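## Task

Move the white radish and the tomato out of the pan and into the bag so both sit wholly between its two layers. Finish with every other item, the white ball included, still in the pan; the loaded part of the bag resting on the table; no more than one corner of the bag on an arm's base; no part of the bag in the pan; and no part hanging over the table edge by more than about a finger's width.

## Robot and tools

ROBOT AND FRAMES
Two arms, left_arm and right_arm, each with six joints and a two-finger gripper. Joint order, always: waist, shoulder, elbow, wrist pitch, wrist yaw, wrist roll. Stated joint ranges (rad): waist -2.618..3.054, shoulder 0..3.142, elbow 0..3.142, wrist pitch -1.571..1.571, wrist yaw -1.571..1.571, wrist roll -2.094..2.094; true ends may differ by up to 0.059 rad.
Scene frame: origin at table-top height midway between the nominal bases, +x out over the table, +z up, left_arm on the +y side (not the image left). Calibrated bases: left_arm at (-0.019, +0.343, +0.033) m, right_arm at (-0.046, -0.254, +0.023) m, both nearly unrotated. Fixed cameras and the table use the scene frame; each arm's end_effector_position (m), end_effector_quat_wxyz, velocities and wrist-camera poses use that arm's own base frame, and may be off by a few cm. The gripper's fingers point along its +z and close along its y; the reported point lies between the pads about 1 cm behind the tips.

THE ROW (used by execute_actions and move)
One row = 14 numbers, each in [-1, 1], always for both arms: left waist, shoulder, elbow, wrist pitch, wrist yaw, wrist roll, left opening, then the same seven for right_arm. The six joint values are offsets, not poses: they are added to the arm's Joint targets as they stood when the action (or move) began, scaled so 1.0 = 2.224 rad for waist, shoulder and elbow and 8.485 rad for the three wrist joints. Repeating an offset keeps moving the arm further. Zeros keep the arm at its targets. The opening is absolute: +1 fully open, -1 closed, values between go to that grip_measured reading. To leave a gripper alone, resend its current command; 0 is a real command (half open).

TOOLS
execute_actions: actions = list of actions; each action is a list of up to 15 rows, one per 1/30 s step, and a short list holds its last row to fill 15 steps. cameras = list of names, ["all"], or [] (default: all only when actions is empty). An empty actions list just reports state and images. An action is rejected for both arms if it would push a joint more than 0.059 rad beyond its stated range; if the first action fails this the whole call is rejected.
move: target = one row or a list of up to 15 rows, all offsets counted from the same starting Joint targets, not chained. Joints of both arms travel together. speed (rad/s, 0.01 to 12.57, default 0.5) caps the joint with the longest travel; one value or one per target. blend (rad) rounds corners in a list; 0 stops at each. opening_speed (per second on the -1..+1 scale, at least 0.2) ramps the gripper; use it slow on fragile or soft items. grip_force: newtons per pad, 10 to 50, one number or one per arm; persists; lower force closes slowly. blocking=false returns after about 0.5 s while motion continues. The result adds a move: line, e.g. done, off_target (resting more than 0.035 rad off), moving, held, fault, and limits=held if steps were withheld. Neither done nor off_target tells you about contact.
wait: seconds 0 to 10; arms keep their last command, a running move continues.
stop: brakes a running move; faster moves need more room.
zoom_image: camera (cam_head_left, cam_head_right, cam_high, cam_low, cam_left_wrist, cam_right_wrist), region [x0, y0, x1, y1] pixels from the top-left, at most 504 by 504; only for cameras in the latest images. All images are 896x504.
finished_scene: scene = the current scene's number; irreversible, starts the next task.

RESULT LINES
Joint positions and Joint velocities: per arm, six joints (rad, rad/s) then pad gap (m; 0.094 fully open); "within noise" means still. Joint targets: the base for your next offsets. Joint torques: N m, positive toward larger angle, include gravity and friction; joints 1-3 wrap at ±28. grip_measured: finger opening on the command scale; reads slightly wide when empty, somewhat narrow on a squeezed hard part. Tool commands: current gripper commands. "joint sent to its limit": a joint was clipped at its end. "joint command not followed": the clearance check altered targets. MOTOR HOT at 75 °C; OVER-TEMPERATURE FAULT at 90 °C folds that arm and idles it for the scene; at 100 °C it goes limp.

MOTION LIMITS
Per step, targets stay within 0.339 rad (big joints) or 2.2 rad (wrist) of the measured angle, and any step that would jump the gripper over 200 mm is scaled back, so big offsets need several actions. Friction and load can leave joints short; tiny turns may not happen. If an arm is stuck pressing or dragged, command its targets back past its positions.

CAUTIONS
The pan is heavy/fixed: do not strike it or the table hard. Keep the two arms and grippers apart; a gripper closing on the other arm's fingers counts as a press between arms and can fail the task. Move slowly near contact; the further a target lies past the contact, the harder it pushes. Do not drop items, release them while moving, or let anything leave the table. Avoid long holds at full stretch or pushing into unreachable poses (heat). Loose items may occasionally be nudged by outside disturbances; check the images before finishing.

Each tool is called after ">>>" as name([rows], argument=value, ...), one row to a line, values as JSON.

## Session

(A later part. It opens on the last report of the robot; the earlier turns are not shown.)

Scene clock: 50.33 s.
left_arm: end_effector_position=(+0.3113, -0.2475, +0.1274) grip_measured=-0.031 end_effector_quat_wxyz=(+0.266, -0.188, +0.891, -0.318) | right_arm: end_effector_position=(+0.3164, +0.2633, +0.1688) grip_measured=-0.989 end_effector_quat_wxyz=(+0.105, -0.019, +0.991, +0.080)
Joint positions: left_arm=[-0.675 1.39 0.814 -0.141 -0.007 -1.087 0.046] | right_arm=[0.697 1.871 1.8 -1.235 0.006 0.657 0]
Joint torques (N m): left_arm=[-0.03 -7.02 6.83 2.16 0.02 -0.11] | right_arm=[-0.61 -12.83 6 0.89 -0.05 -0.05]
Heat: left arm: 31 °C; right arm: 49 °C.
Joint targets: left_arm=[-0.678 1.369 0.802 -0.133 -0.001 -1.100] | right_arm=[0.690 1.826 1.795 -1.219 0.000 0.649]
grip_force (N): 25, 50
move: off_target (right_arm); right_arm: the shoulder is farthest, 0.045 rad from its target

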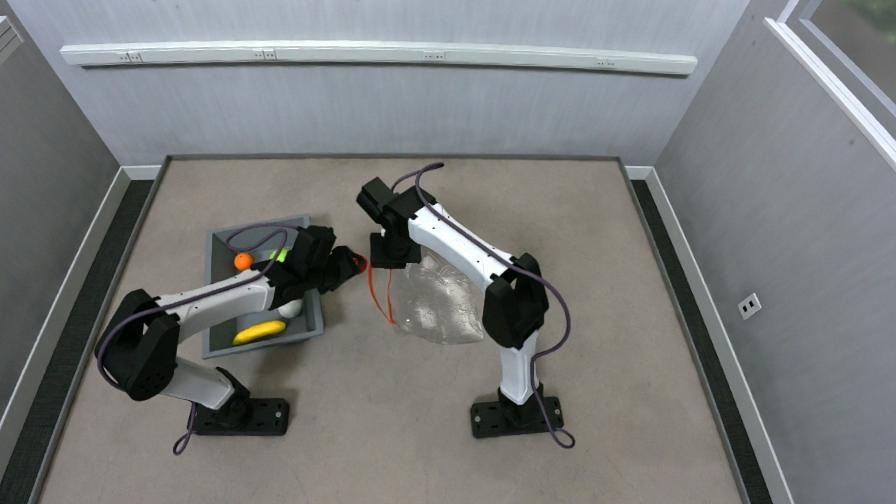

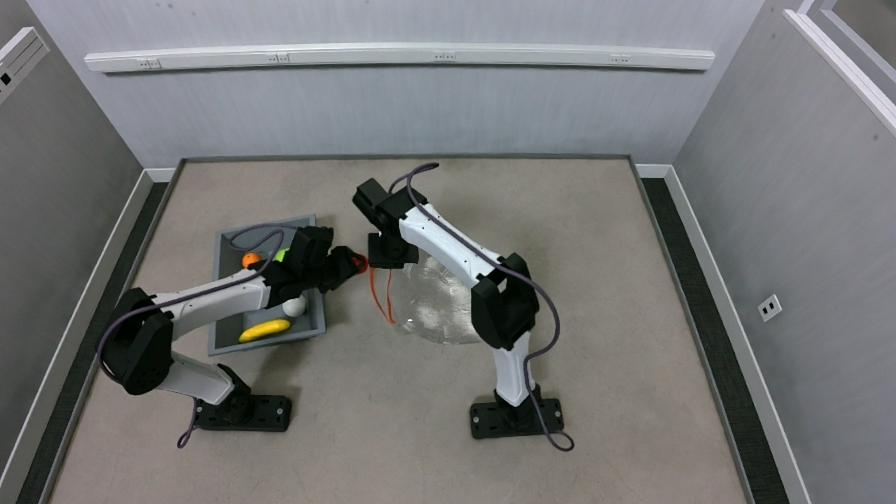

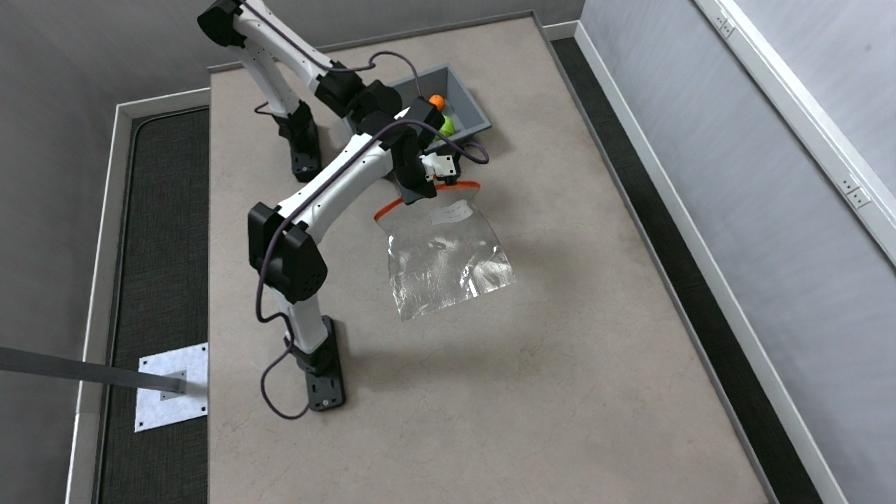

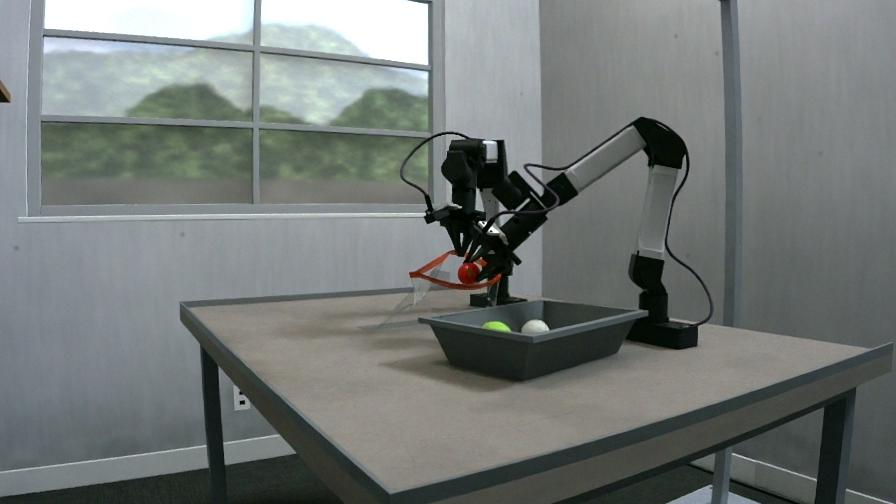

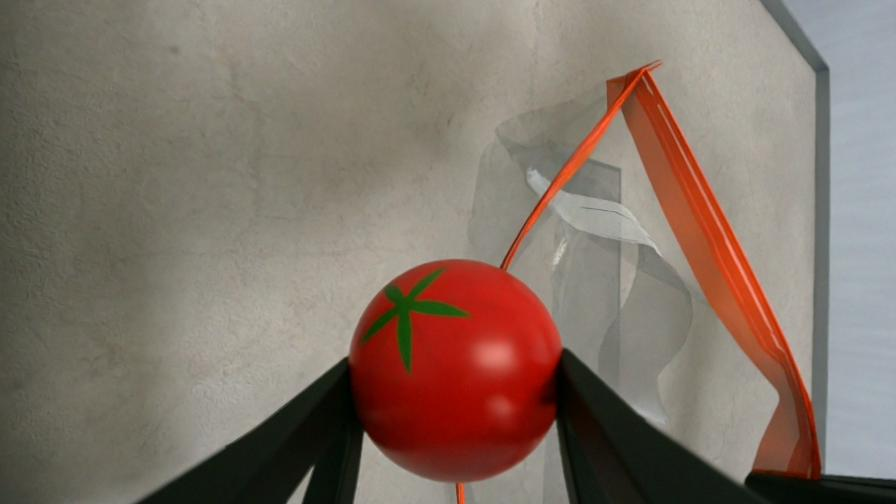

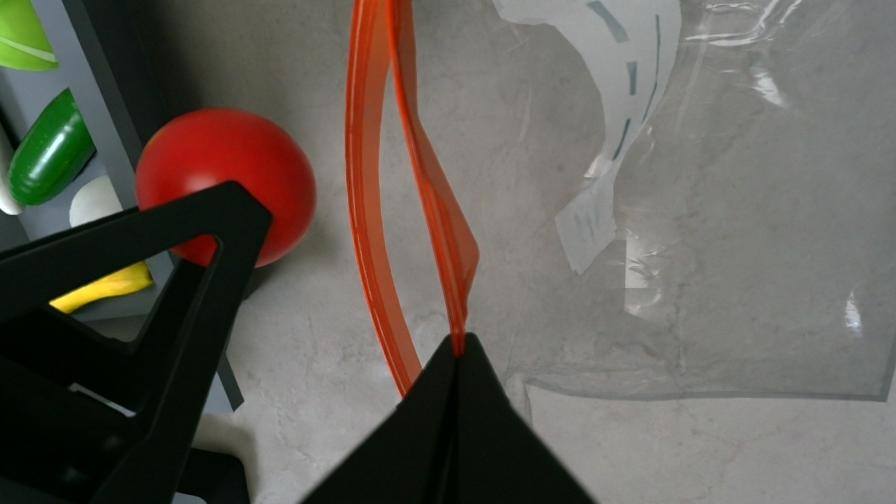

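>>> move(target=[-0.0802,0.1053,0.0609,0.0116,0,0,-0.1, 0,0,0,0,0,0,-1], speed=0.25, cameras=["all"])

Scene clock: 53.17 s.
left_arm: end_effector_position=(+0.2938, -0.3152, +0.1103) grip_measured=-0.031 end_effector_quat_wxyz=(+0.239, -0.122, +0.904, -0.333) | right_arm: end_effector_position=(+0.3164, +0.2633, +0.1688) grip_measured=-0.989 end_effector_quat_wxyz=(+0.105, -0.019, +0.991, +0.080)
Joint positions: left_arm=[-0.823 1.552 0.892 -0.066 -0.006 -1.088 0.046] | right_arm=[0.697 1.871 1.8 -1.235 0.006 0.657 0]
Joint torques (N m): left_arm=[0.57 -7.04 7.75 2.02 -0.04 0] | right_arm=[-0.59 -12.83 5.97 0.89 -0.05 -0.04]
Heat: left arm: 31 °C; right arm: 49 °C.
Joint targets: left_arm=[-0.819 1.547 0.890 -0.068 -0.007 -1.088] | right_arm=[0.690 1.826 1.795 -1.219 0.000 0.649]
grip_force (N): 25, 50
move: held (left_arm; a check stopped the path), off_target (right_arm); limits=held; left_arm: the shoulder is farthest, 0.052 rad from its target; right_arm: the shoulder is farthest, 0.045 rad from its target
joint command not followed: on one or more control steps a check withheld the commanded joint targets of the left arm, and it was not sent them on those steps.
cause: the commanded joint targets, or the way to them, would bring a part of the robot too close to another arm (this arm's wrist (the part past the wrist pitch) and the right arm's gripper housing, at the place that arm is still heading or pushing toward).

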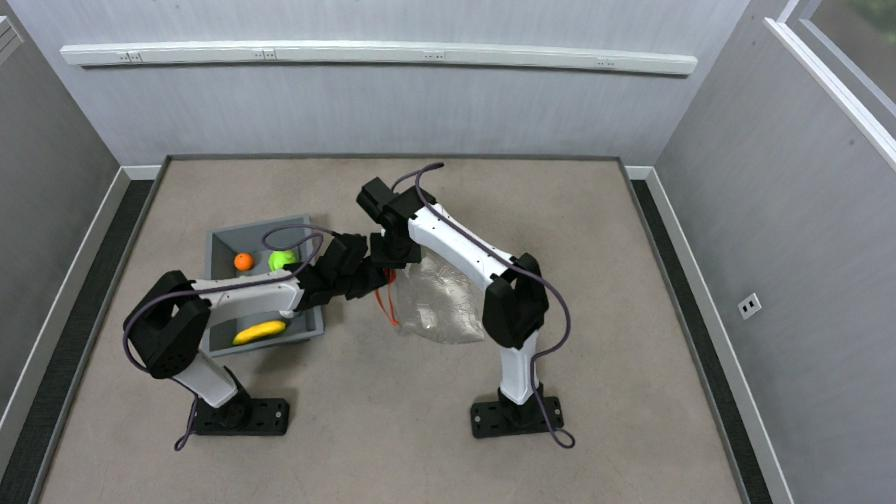

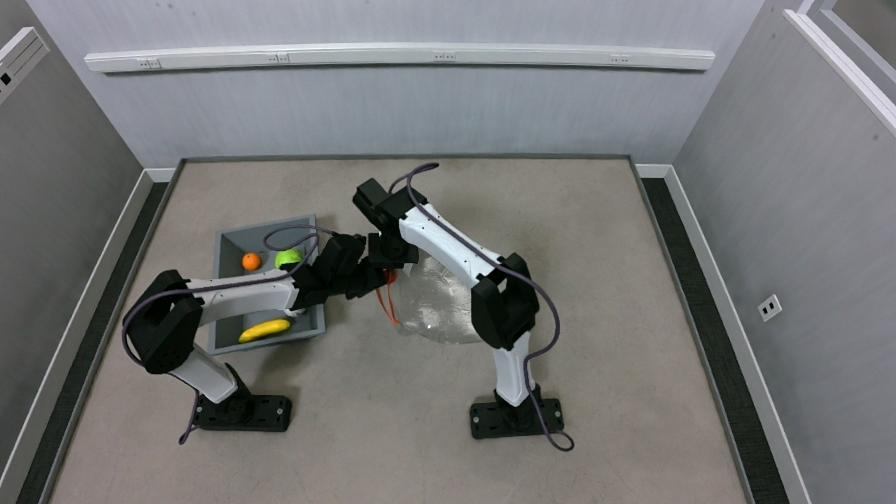

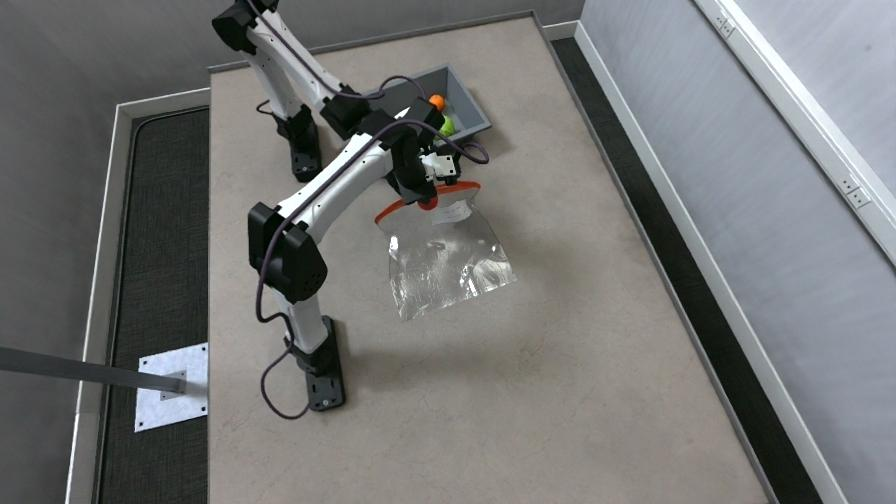

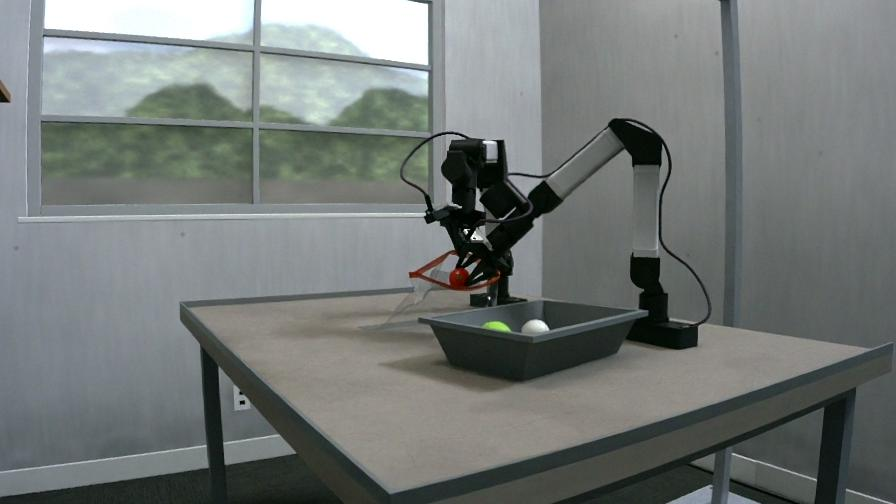

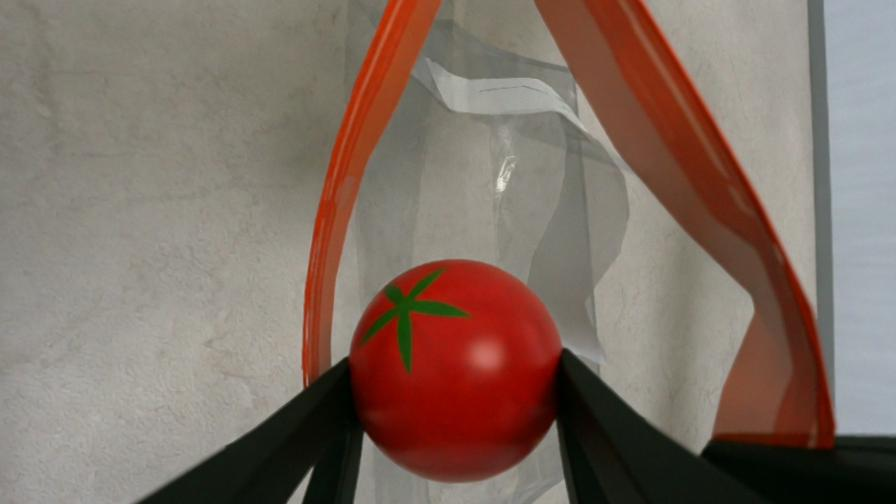

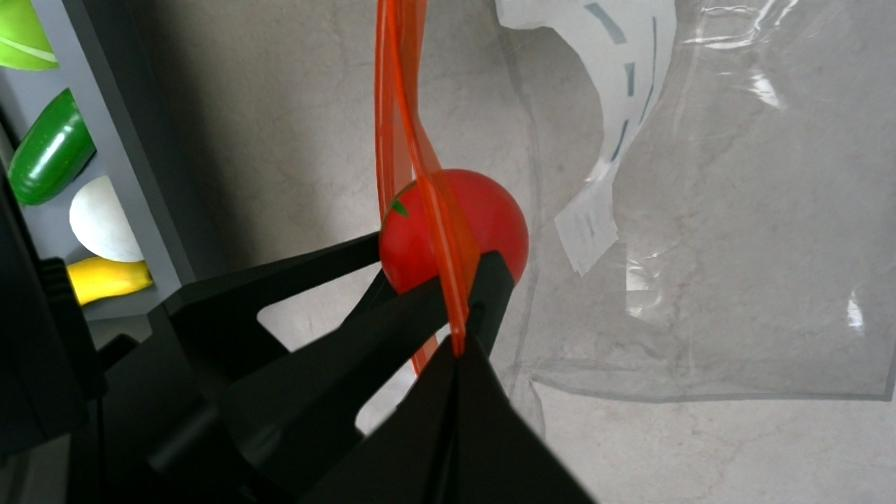

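>>> move([
  [0,0.018,0,0,0,0,-0.1, 0,0,0,0,0,0,-1],
  [0,0.018,0,0,0,0,0.3, 0,0,0,0,0,0,-1],
], speed=0.15, opening_speed=0.8, cameras=["all"])

Scene clock: 61.77 s.
left_arm: end_effector_position=(+0.2938, -0.3152, +0.1089) grip_measured=-0.031 end_effector_quat_wxyz=(+0.238, -0.122, +0.904, -0.332) | right_arm: end_effector_position=(+0.3164, +0.2633, +0.1688) grip_measured=-0.989 end_effector_quat_wxyz=(+0.105, -0.019, +0.991, +0.080)
Joint positions: left_arm=[-0.823 1.555 0.892 -0.066 -0.006 -1.088 0.046] | right_arm=[0.697 1.871 1.8 -1.235 0.006 0.657 0]
Joint torques (N m): left_arm=[0.21 -6.71 7.88 2.03 -0.04 0] | right_arm=[-0.61 -12.86 5.98 0.89 -0.05 -0.05]
Heat: left arm: 31 °C; right arm: 49 °C.
Joint targets: left_arm=[-0.823 1.554 0.892 -0.066 -0.006 -1.088] | right_arm=[0.690 1.826 1.795 -1.219 0.000 0.649]
Tool commands: left_gripper/opening=-0.1 right_gripper/opening=-1.0
grip_force (N): 25, 50
move: held (left_arm; a check stopped the path), off_target (right_arm); path passed 0 of 2 targets; target 2's new numbers were not sent; limits=held; right_arm: the shoulder is farthest, 0.045 rad from its target
joint command not followed: on one or more control steps a check withheld the commanded joint targets of the left arm, and it was not sent them on those steps.
cause: the commanded joint targets, or the way to them, would bring a part of the robot too close to another arm (this arm's wrist (the part past the wrist pitch) and the right arm's gripper housing, along the way the arms are being sent, or toward where that arm still pushes).

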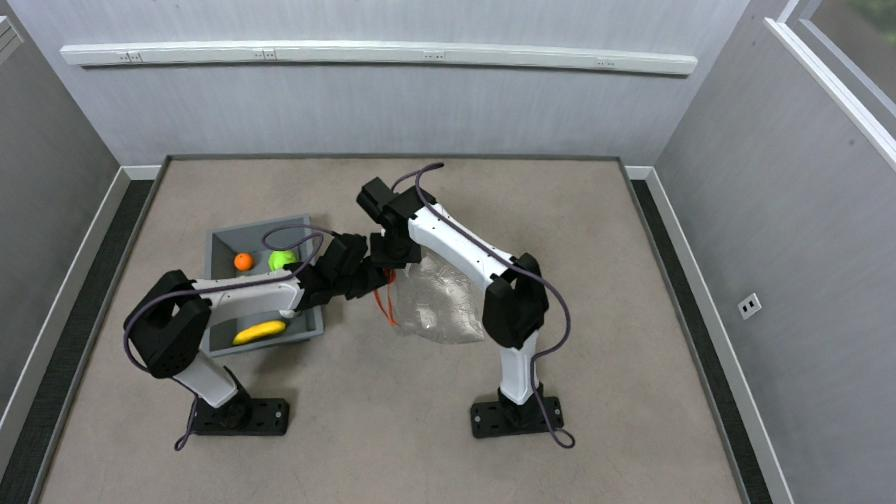

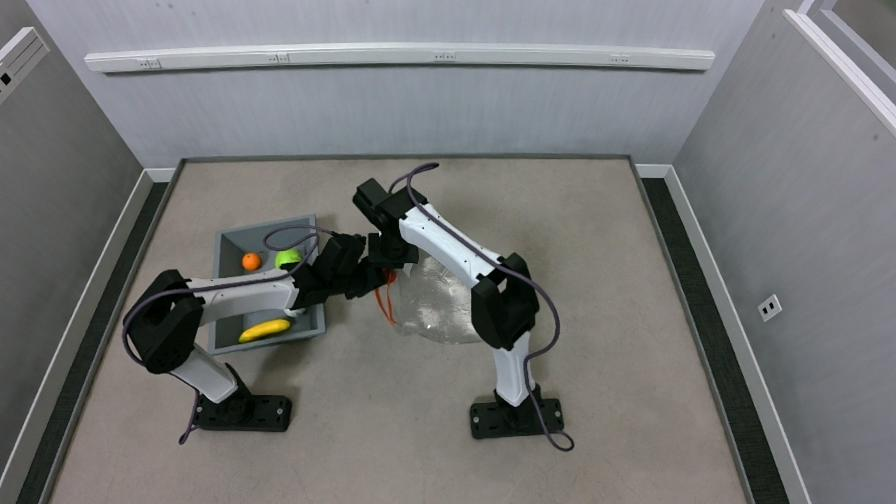

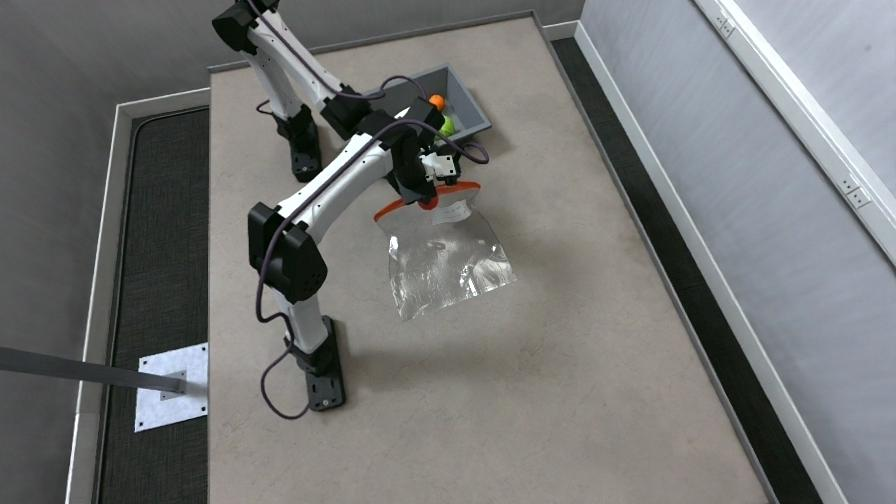

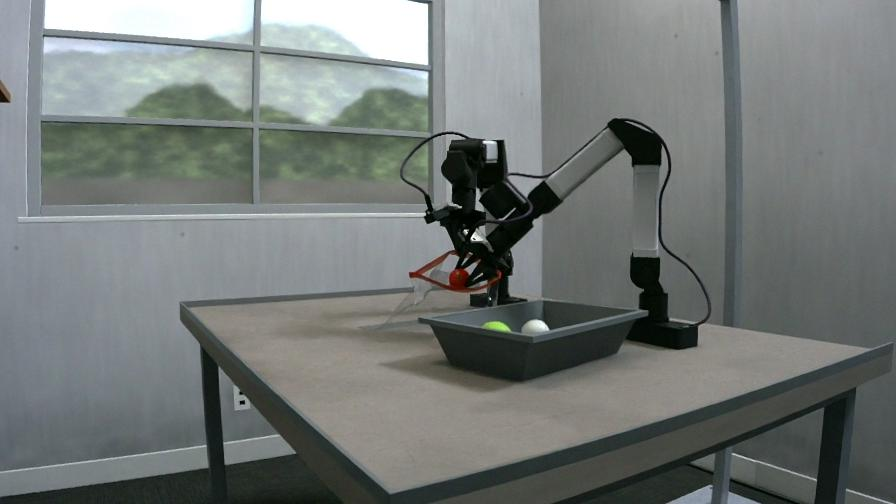

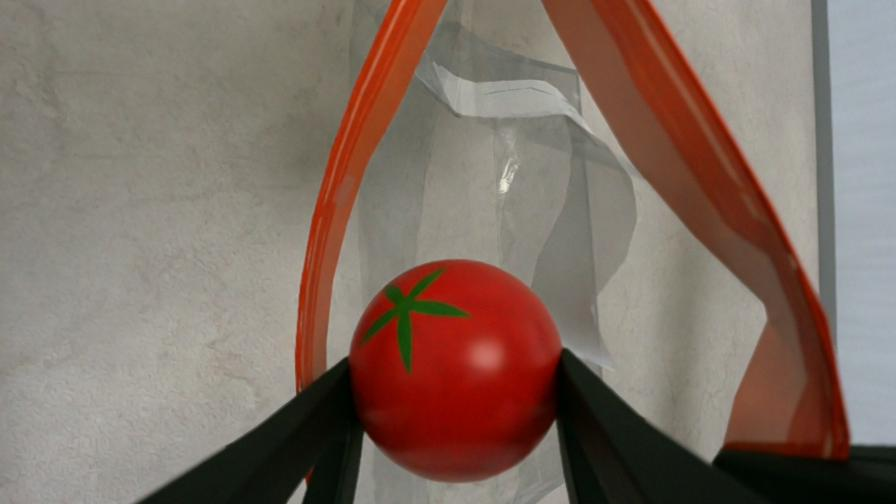

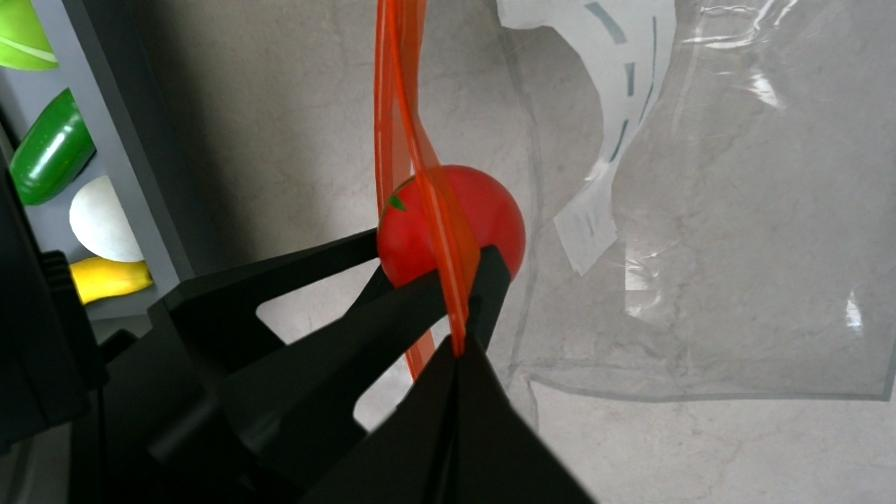

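>>> move(target=[0,0,0,0,0,0,0.25, 0,0,0,0,0,0,-1], opening_speed=0.8, cameras=["cam_left_wrist","cam_right_wrist","cam_low"])

Scene clock: 62.87 s.
left_arm: end_effector_position=(+0.2938, -0.3152, +0.1089) grip_measured=+0.248 end_effector_quat_wxyz=(+0.238, -0.122, +0.904, -0.332) | right_arm: end_effector_position=(+0.3167, +0.2629, +0.1688) grip_measured=-0.989 end_effector_quat_wxyz=(+0.105, -0.019, +0.991, +0.080)
Joint positions: left_arm=[-0.823 1.555 0.892 -0.066 -0.006 -1.088 0.059] | right_arm=[0.696 1.871 1.8 -1.235 0.006 0.657 0]
Joint torques (N m): left_arm=[0.27 -6.79 7.86 2.04 -0.04 -0.01] | right_arm=[-0.5 -12.85 5.97 0.89 -0.05 -0.04]
Heat: left arm: 32 °C; right arm: 49 °C.
Joint targets: left_arm=[-0.823 1.554 0.892 -0.066 -0.006 -1.088] | right_arm=[0.690 1.826 1.795 -1.219 0.000 0.649]
grip_force (N): 25, 50
move: off_target (right_arm); right_arm: the shoulder is farthest, 0.045 rad from its target
Images, in order (width x height): cam_low 896x504, cam_left_wrist 896x504, cam_right_wrist 896x504.

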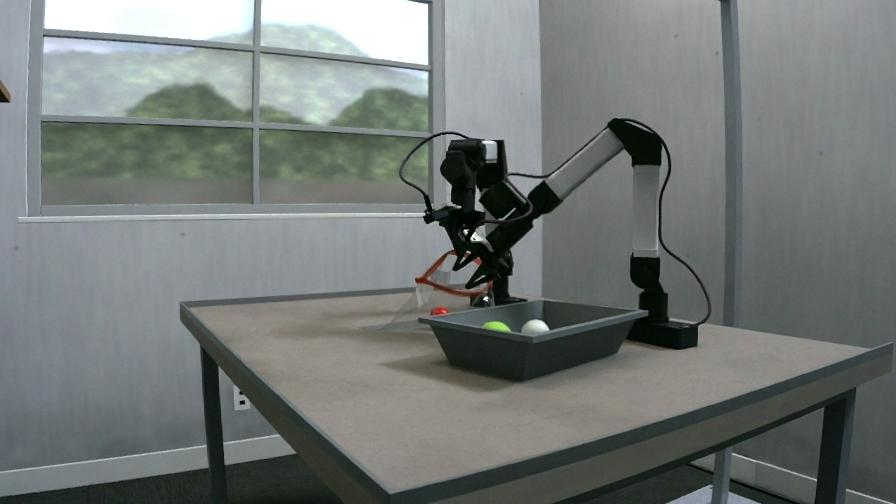

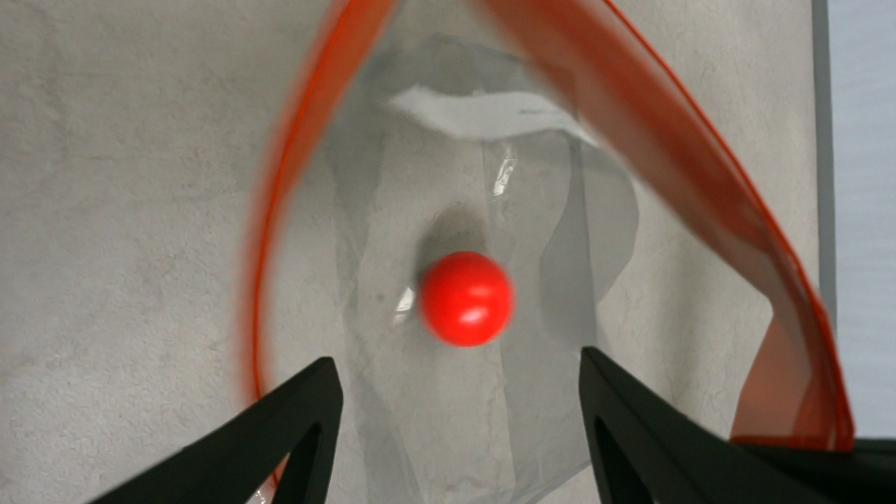

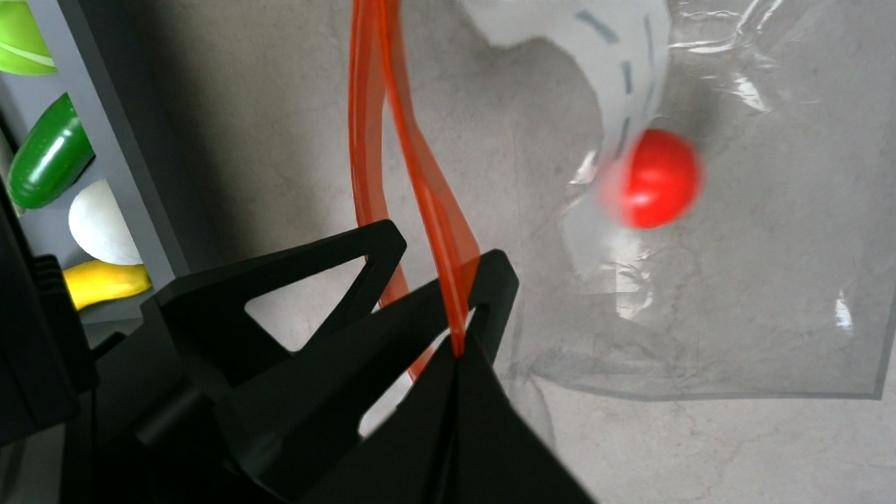

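>>> move([
  [0.0652,-0.0832,-0.0405,-0.0079,0,0,0.25, 0,0,0,0,0,0,-1],
  [0.445,0.0943,0.2158,-0.1312,0.0007,0.1147,0.25, 0,0,0,0,0,0,-1],
], speed=[0.25,0.7], blend=[0.03,0], cameras=["all"])

Scene clock: 67.10 s.
left_arm: end_effector_position=(+0.3127, +0.0540, +0.0863) grip_measured=+0.248 end_effector_quat_wxyz=(+0.004, -0.147, +0.989, +0.003) | right_arm: end_effector_position=(+0.3167, +0.2629, +0.1688) grip_measured=-0.989 end_effector_quat_wxyz=(+0.105, -0.019, +0.991, +0.080)
Joint positions: left_arm=[0.168 1.746 1.35 -1.167 -0.006 -0.128 0.059] | right_arm=[0.696 1.871 1.8 -1.235 0.006 0.657 0]
Joint torques (N m): left_arm=[0.17 -6.32 9.09 0.3 0.05 0.09] | right_arm=[-0.5 -12.85 5.97 0.89 -0.05 -0.04]
Heat: left arm: 32 °C; right arm: 49 °C.
Joint targets: left_arm=[0.167 1.764 1.372 -1.179 0.000 -0.115] | right_arm=[0.690 1.826 1.795 -1.220 0.000 0.649]
grip_force (N): 25, 50
move: off_target (right_arm); right_arm: the shoulder is farthest, 0.045 rad from its target

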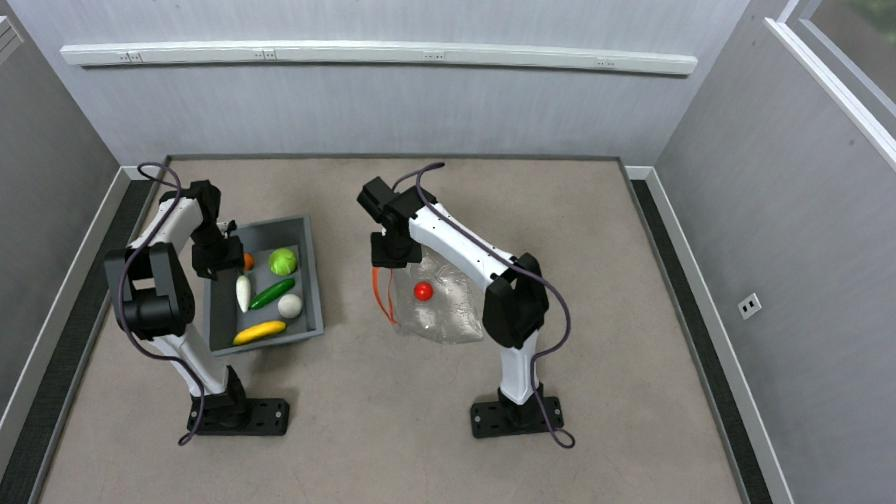

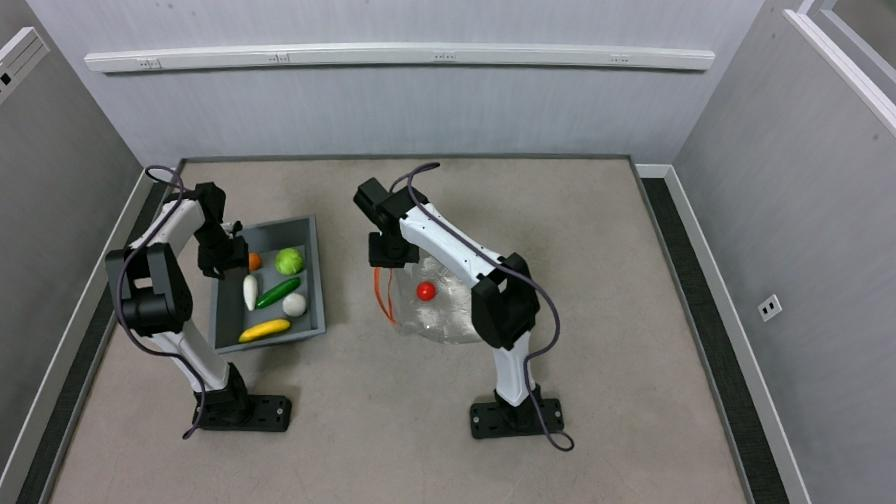

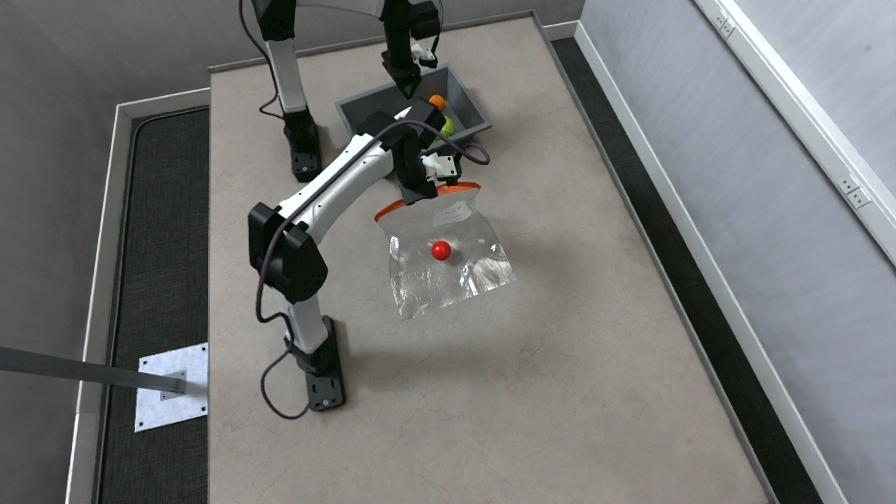

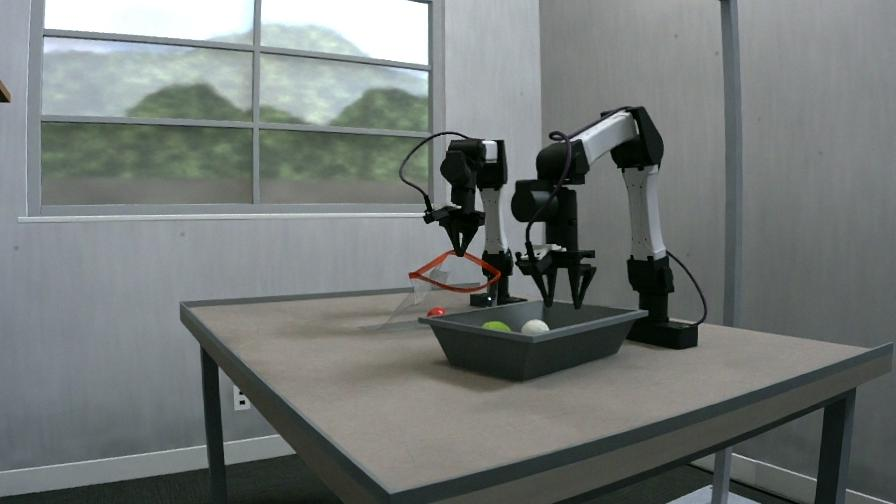

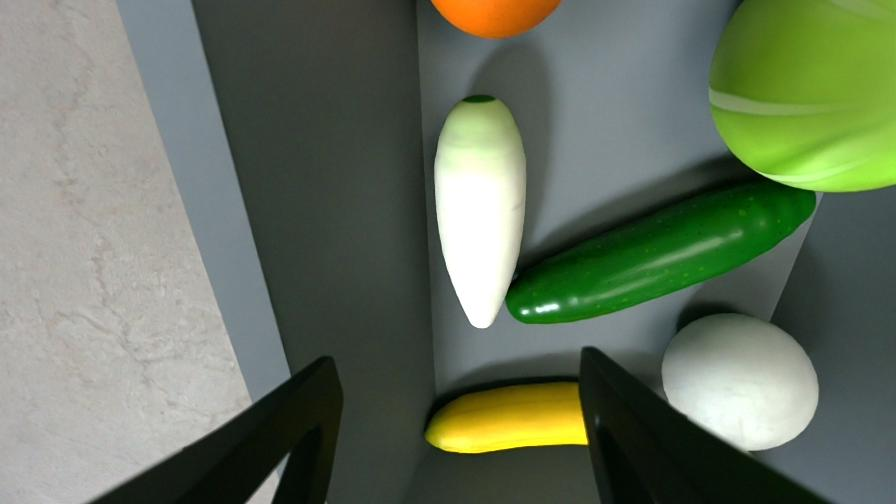

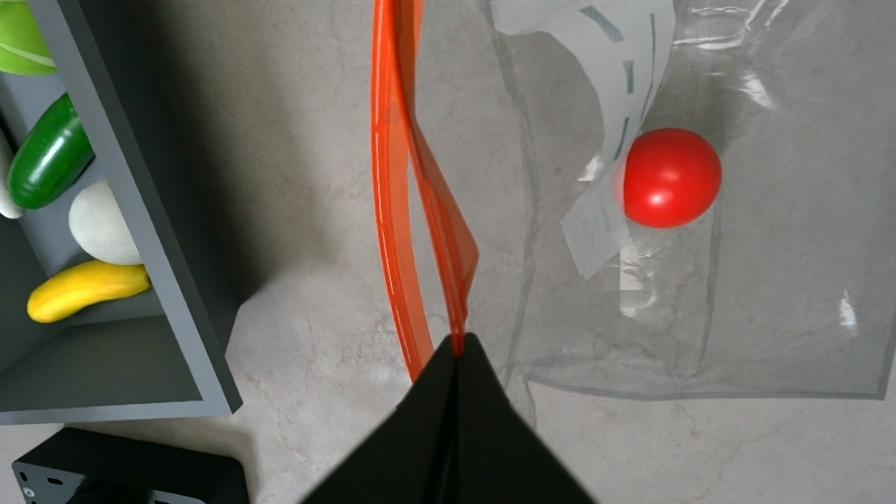

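>>> move(target=[-0.0091,0.0363,-0.0223,0.0154,0,-0.0035,0.05, 0,0,0,0,0,0,-1], speed=0.3, cameras=["cam_left_wrist"])

Scene clock: 68.97 s.
left_arm: end_effector_position=(+0.3311, +0.0522, +0.0564) grip_measured=+0.052 end_effector_quat_wxyz=(+0.007, -0.142, +0.990, +0.003) | right_arm: end_effector_position=(+0.3167, +0.2629, +0.1688) grip_measured=-0.989 end_effector_quat_wxyz=(+0.105, -0.019, +0.991, +0.080)
Joint positions: left_arm=[0.153 1.83 1.333 -1.059 -0.006 -0.132 0.049] | right_arm=[0.696 1.871 1.8 -1.235 0.006 0.657 0]
Joint torques (N m): left_arm=[-0.31 -7.17 5.82 0.52 0.05 -0.14] | right_arm=[-0.51 -12.82 5.98 0.89 -0.05 -0.04]
Heat: left arm: 32 °C; right arm: 49 °C.
Joint targets: left_arm=[0.147 1.844 1.323 -1.048 0.000 -0.144] | right_arm=[0.690 1.826 1.795 -1.220 0.000 0.649]
grip_force (N): 25, 50
move: off_target (right_arm); right_arm: the shoulder is farthest, 0.045 rad from its target
Images, in order (width x height): cam_left_wrist 896x504.

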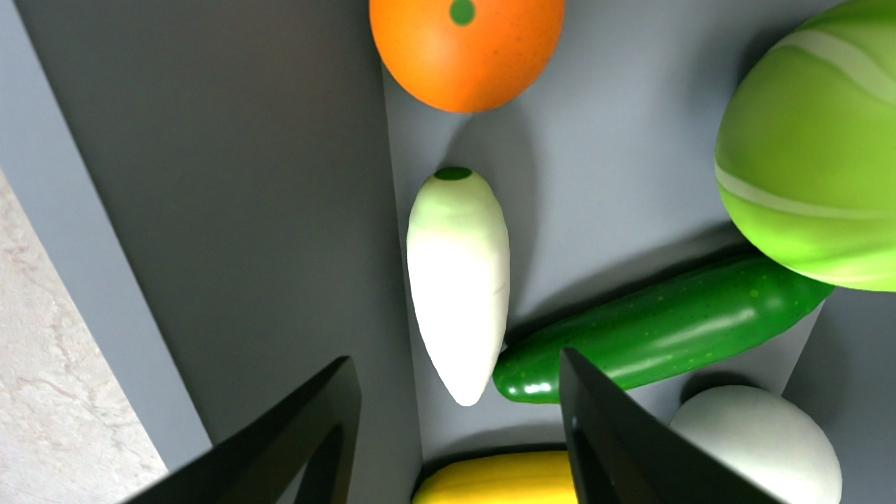

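>>> move([
  [0,0.0324,-0.055,0.0227,0,0,0.05, 0,0,0,0,0,0,-1],
  [0,0.0324,-0.055,0.0227,0,0,-0.4, 0,0,0,0,0,0,-1],
], speed=0.15, opening_speed=0.5, cameras=["cam_left_wrist"])

Scene clock: 73.10 s.
left_arm: end_effector_position=(+0.3325, +0.0524, +0.0062) grip_measured=-0.393 end_effector_quat_wxyz=(+0.008, -0.142, +0.990, +0.003) | right_arm: end_effector_position=(+0.3167, +0.2629, +0.1688) grip_measured=-0.989 end_effector_quat_wxyz=(+0.105, -0.019, +0.991, +0.080)
Joint positions: left_arm=[0.153 1.899 1.211 -0.866 -0.006 -0.132 0.029] | right_arm=[0.696 1.871 1.8 -1.235 0.006 0.657 0]
Joint torques (N m): left_arm=[-0.27 -7.19 5.34 0.55 0.07 -0.15] | right_arm=[-0.5 -12.83 5.97 0.89 -0.05 -0.05]
Heat: left arm: 31 °C; right arm: 49 °C.
Joint targets: left_arm=[0.147 1.916 1.201 -0.856 0.000 -0.144] | right_arm=[0.690 1.826 1.795 -1.220 0.000 0.649]
grip_force (N): 25, 50
move: off_target (right_arm); right_arm: the shoulder is farthest, 0.045 rad from its target
Images, in order (width x height): cam_left_wrist 896x504.

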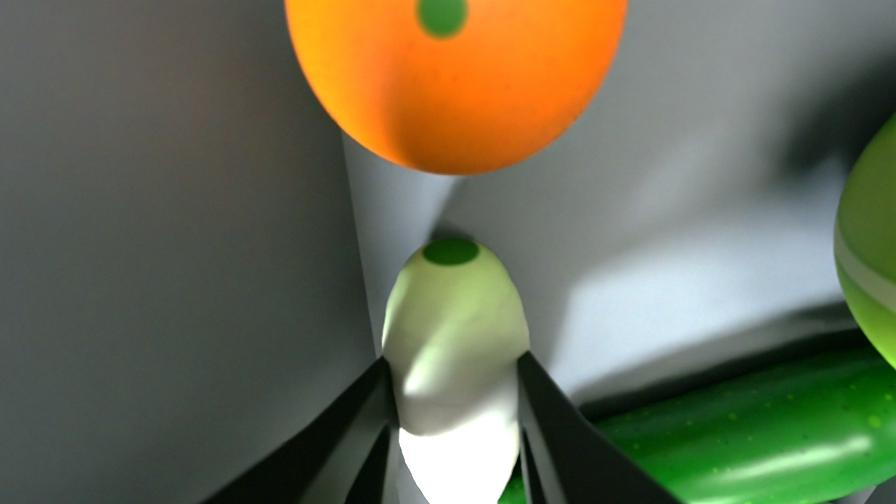

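>>> move([
  [0,0,0,0,0,0,-0.6, 0,0,0,0,0,0,-1],
  [0,-0.0492,0.1418,-0.0501,0,0,-0.6, 0,0,0,0,0,0,-1],
], speed=0.3, opening_speed=0.5, cameras=["cam_left_wrist","cam_low","cam_right_wrist"])

Scene clock: 76.10 s.
left_arm: end_effector_position=(+0.3274, +0.0516, +0.0976) grip_measured=-0.433 end_effector_quat_wxyz=(-0.015, -0.142, +0.990, +0.003) | right_arm: end_effector_position=(+0.3167, +0.2629, +0.1688) grip_measured=-0.989 end_effector_quat_wxyz=(+0.105, -0.019, +0.991, +0.080)
Joint positions: left_arm=[0.153 1.83 1.498 -1.268 -0.006 -0.132 0.027] | right_arm=[0.696 1.871 1.8 -1.235 0.006 0.657 0]
Joint torques (N m): left_arm=[-0.31 -10.22 8.66 0.23 0.06 -0.15] | right_arm=[-0.5 -12.82 5.96 0.89 -0.05 -0.04]
Heat: left arm: 31 °C; right arm: 49 °C.
Joint targets: left_arm=[0.147 1.807 1.516 -1.281 0.000 -0.144] | right_arm=[0.690 1.826 1.795 -1.220 0.000 0.649]
grip_force (N): 25, 50
move: off_target (right_arm); right_arm: the shoulder is farthest, 0.045 rad from its target
Images, in order (width x height): cam_low 896x504, cam_left_wrist 896x504, cam_right_wrist 896x504.

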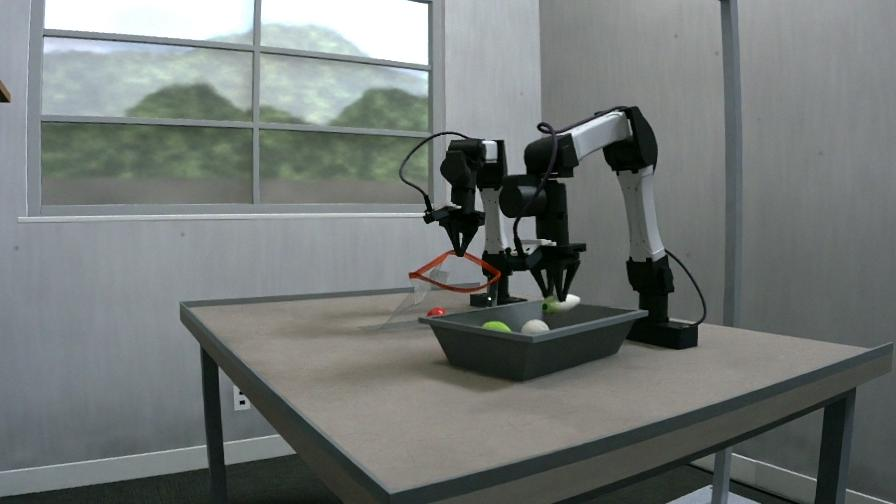

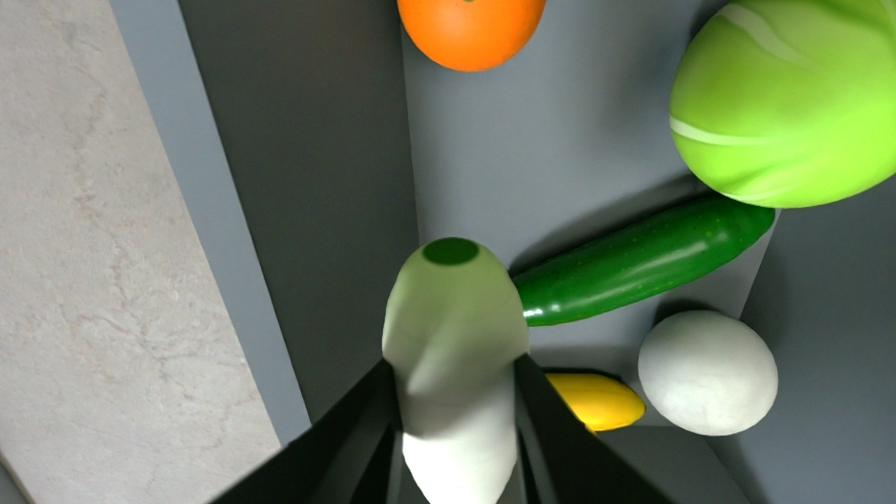

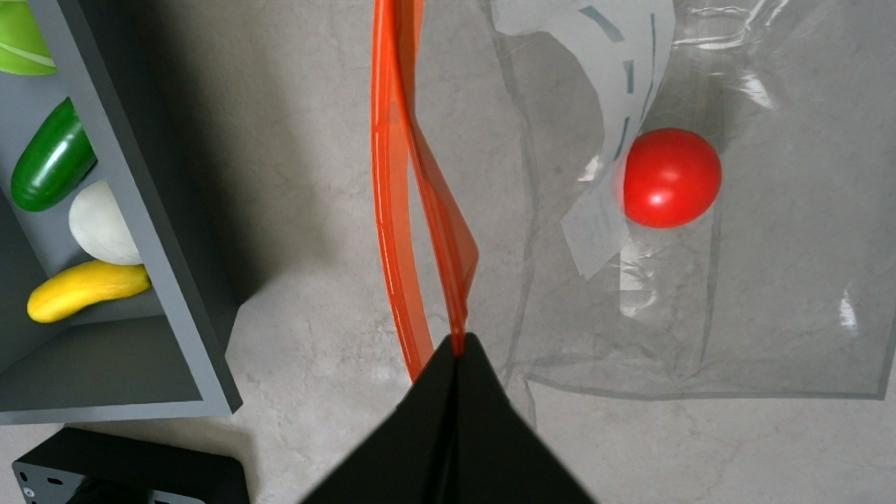

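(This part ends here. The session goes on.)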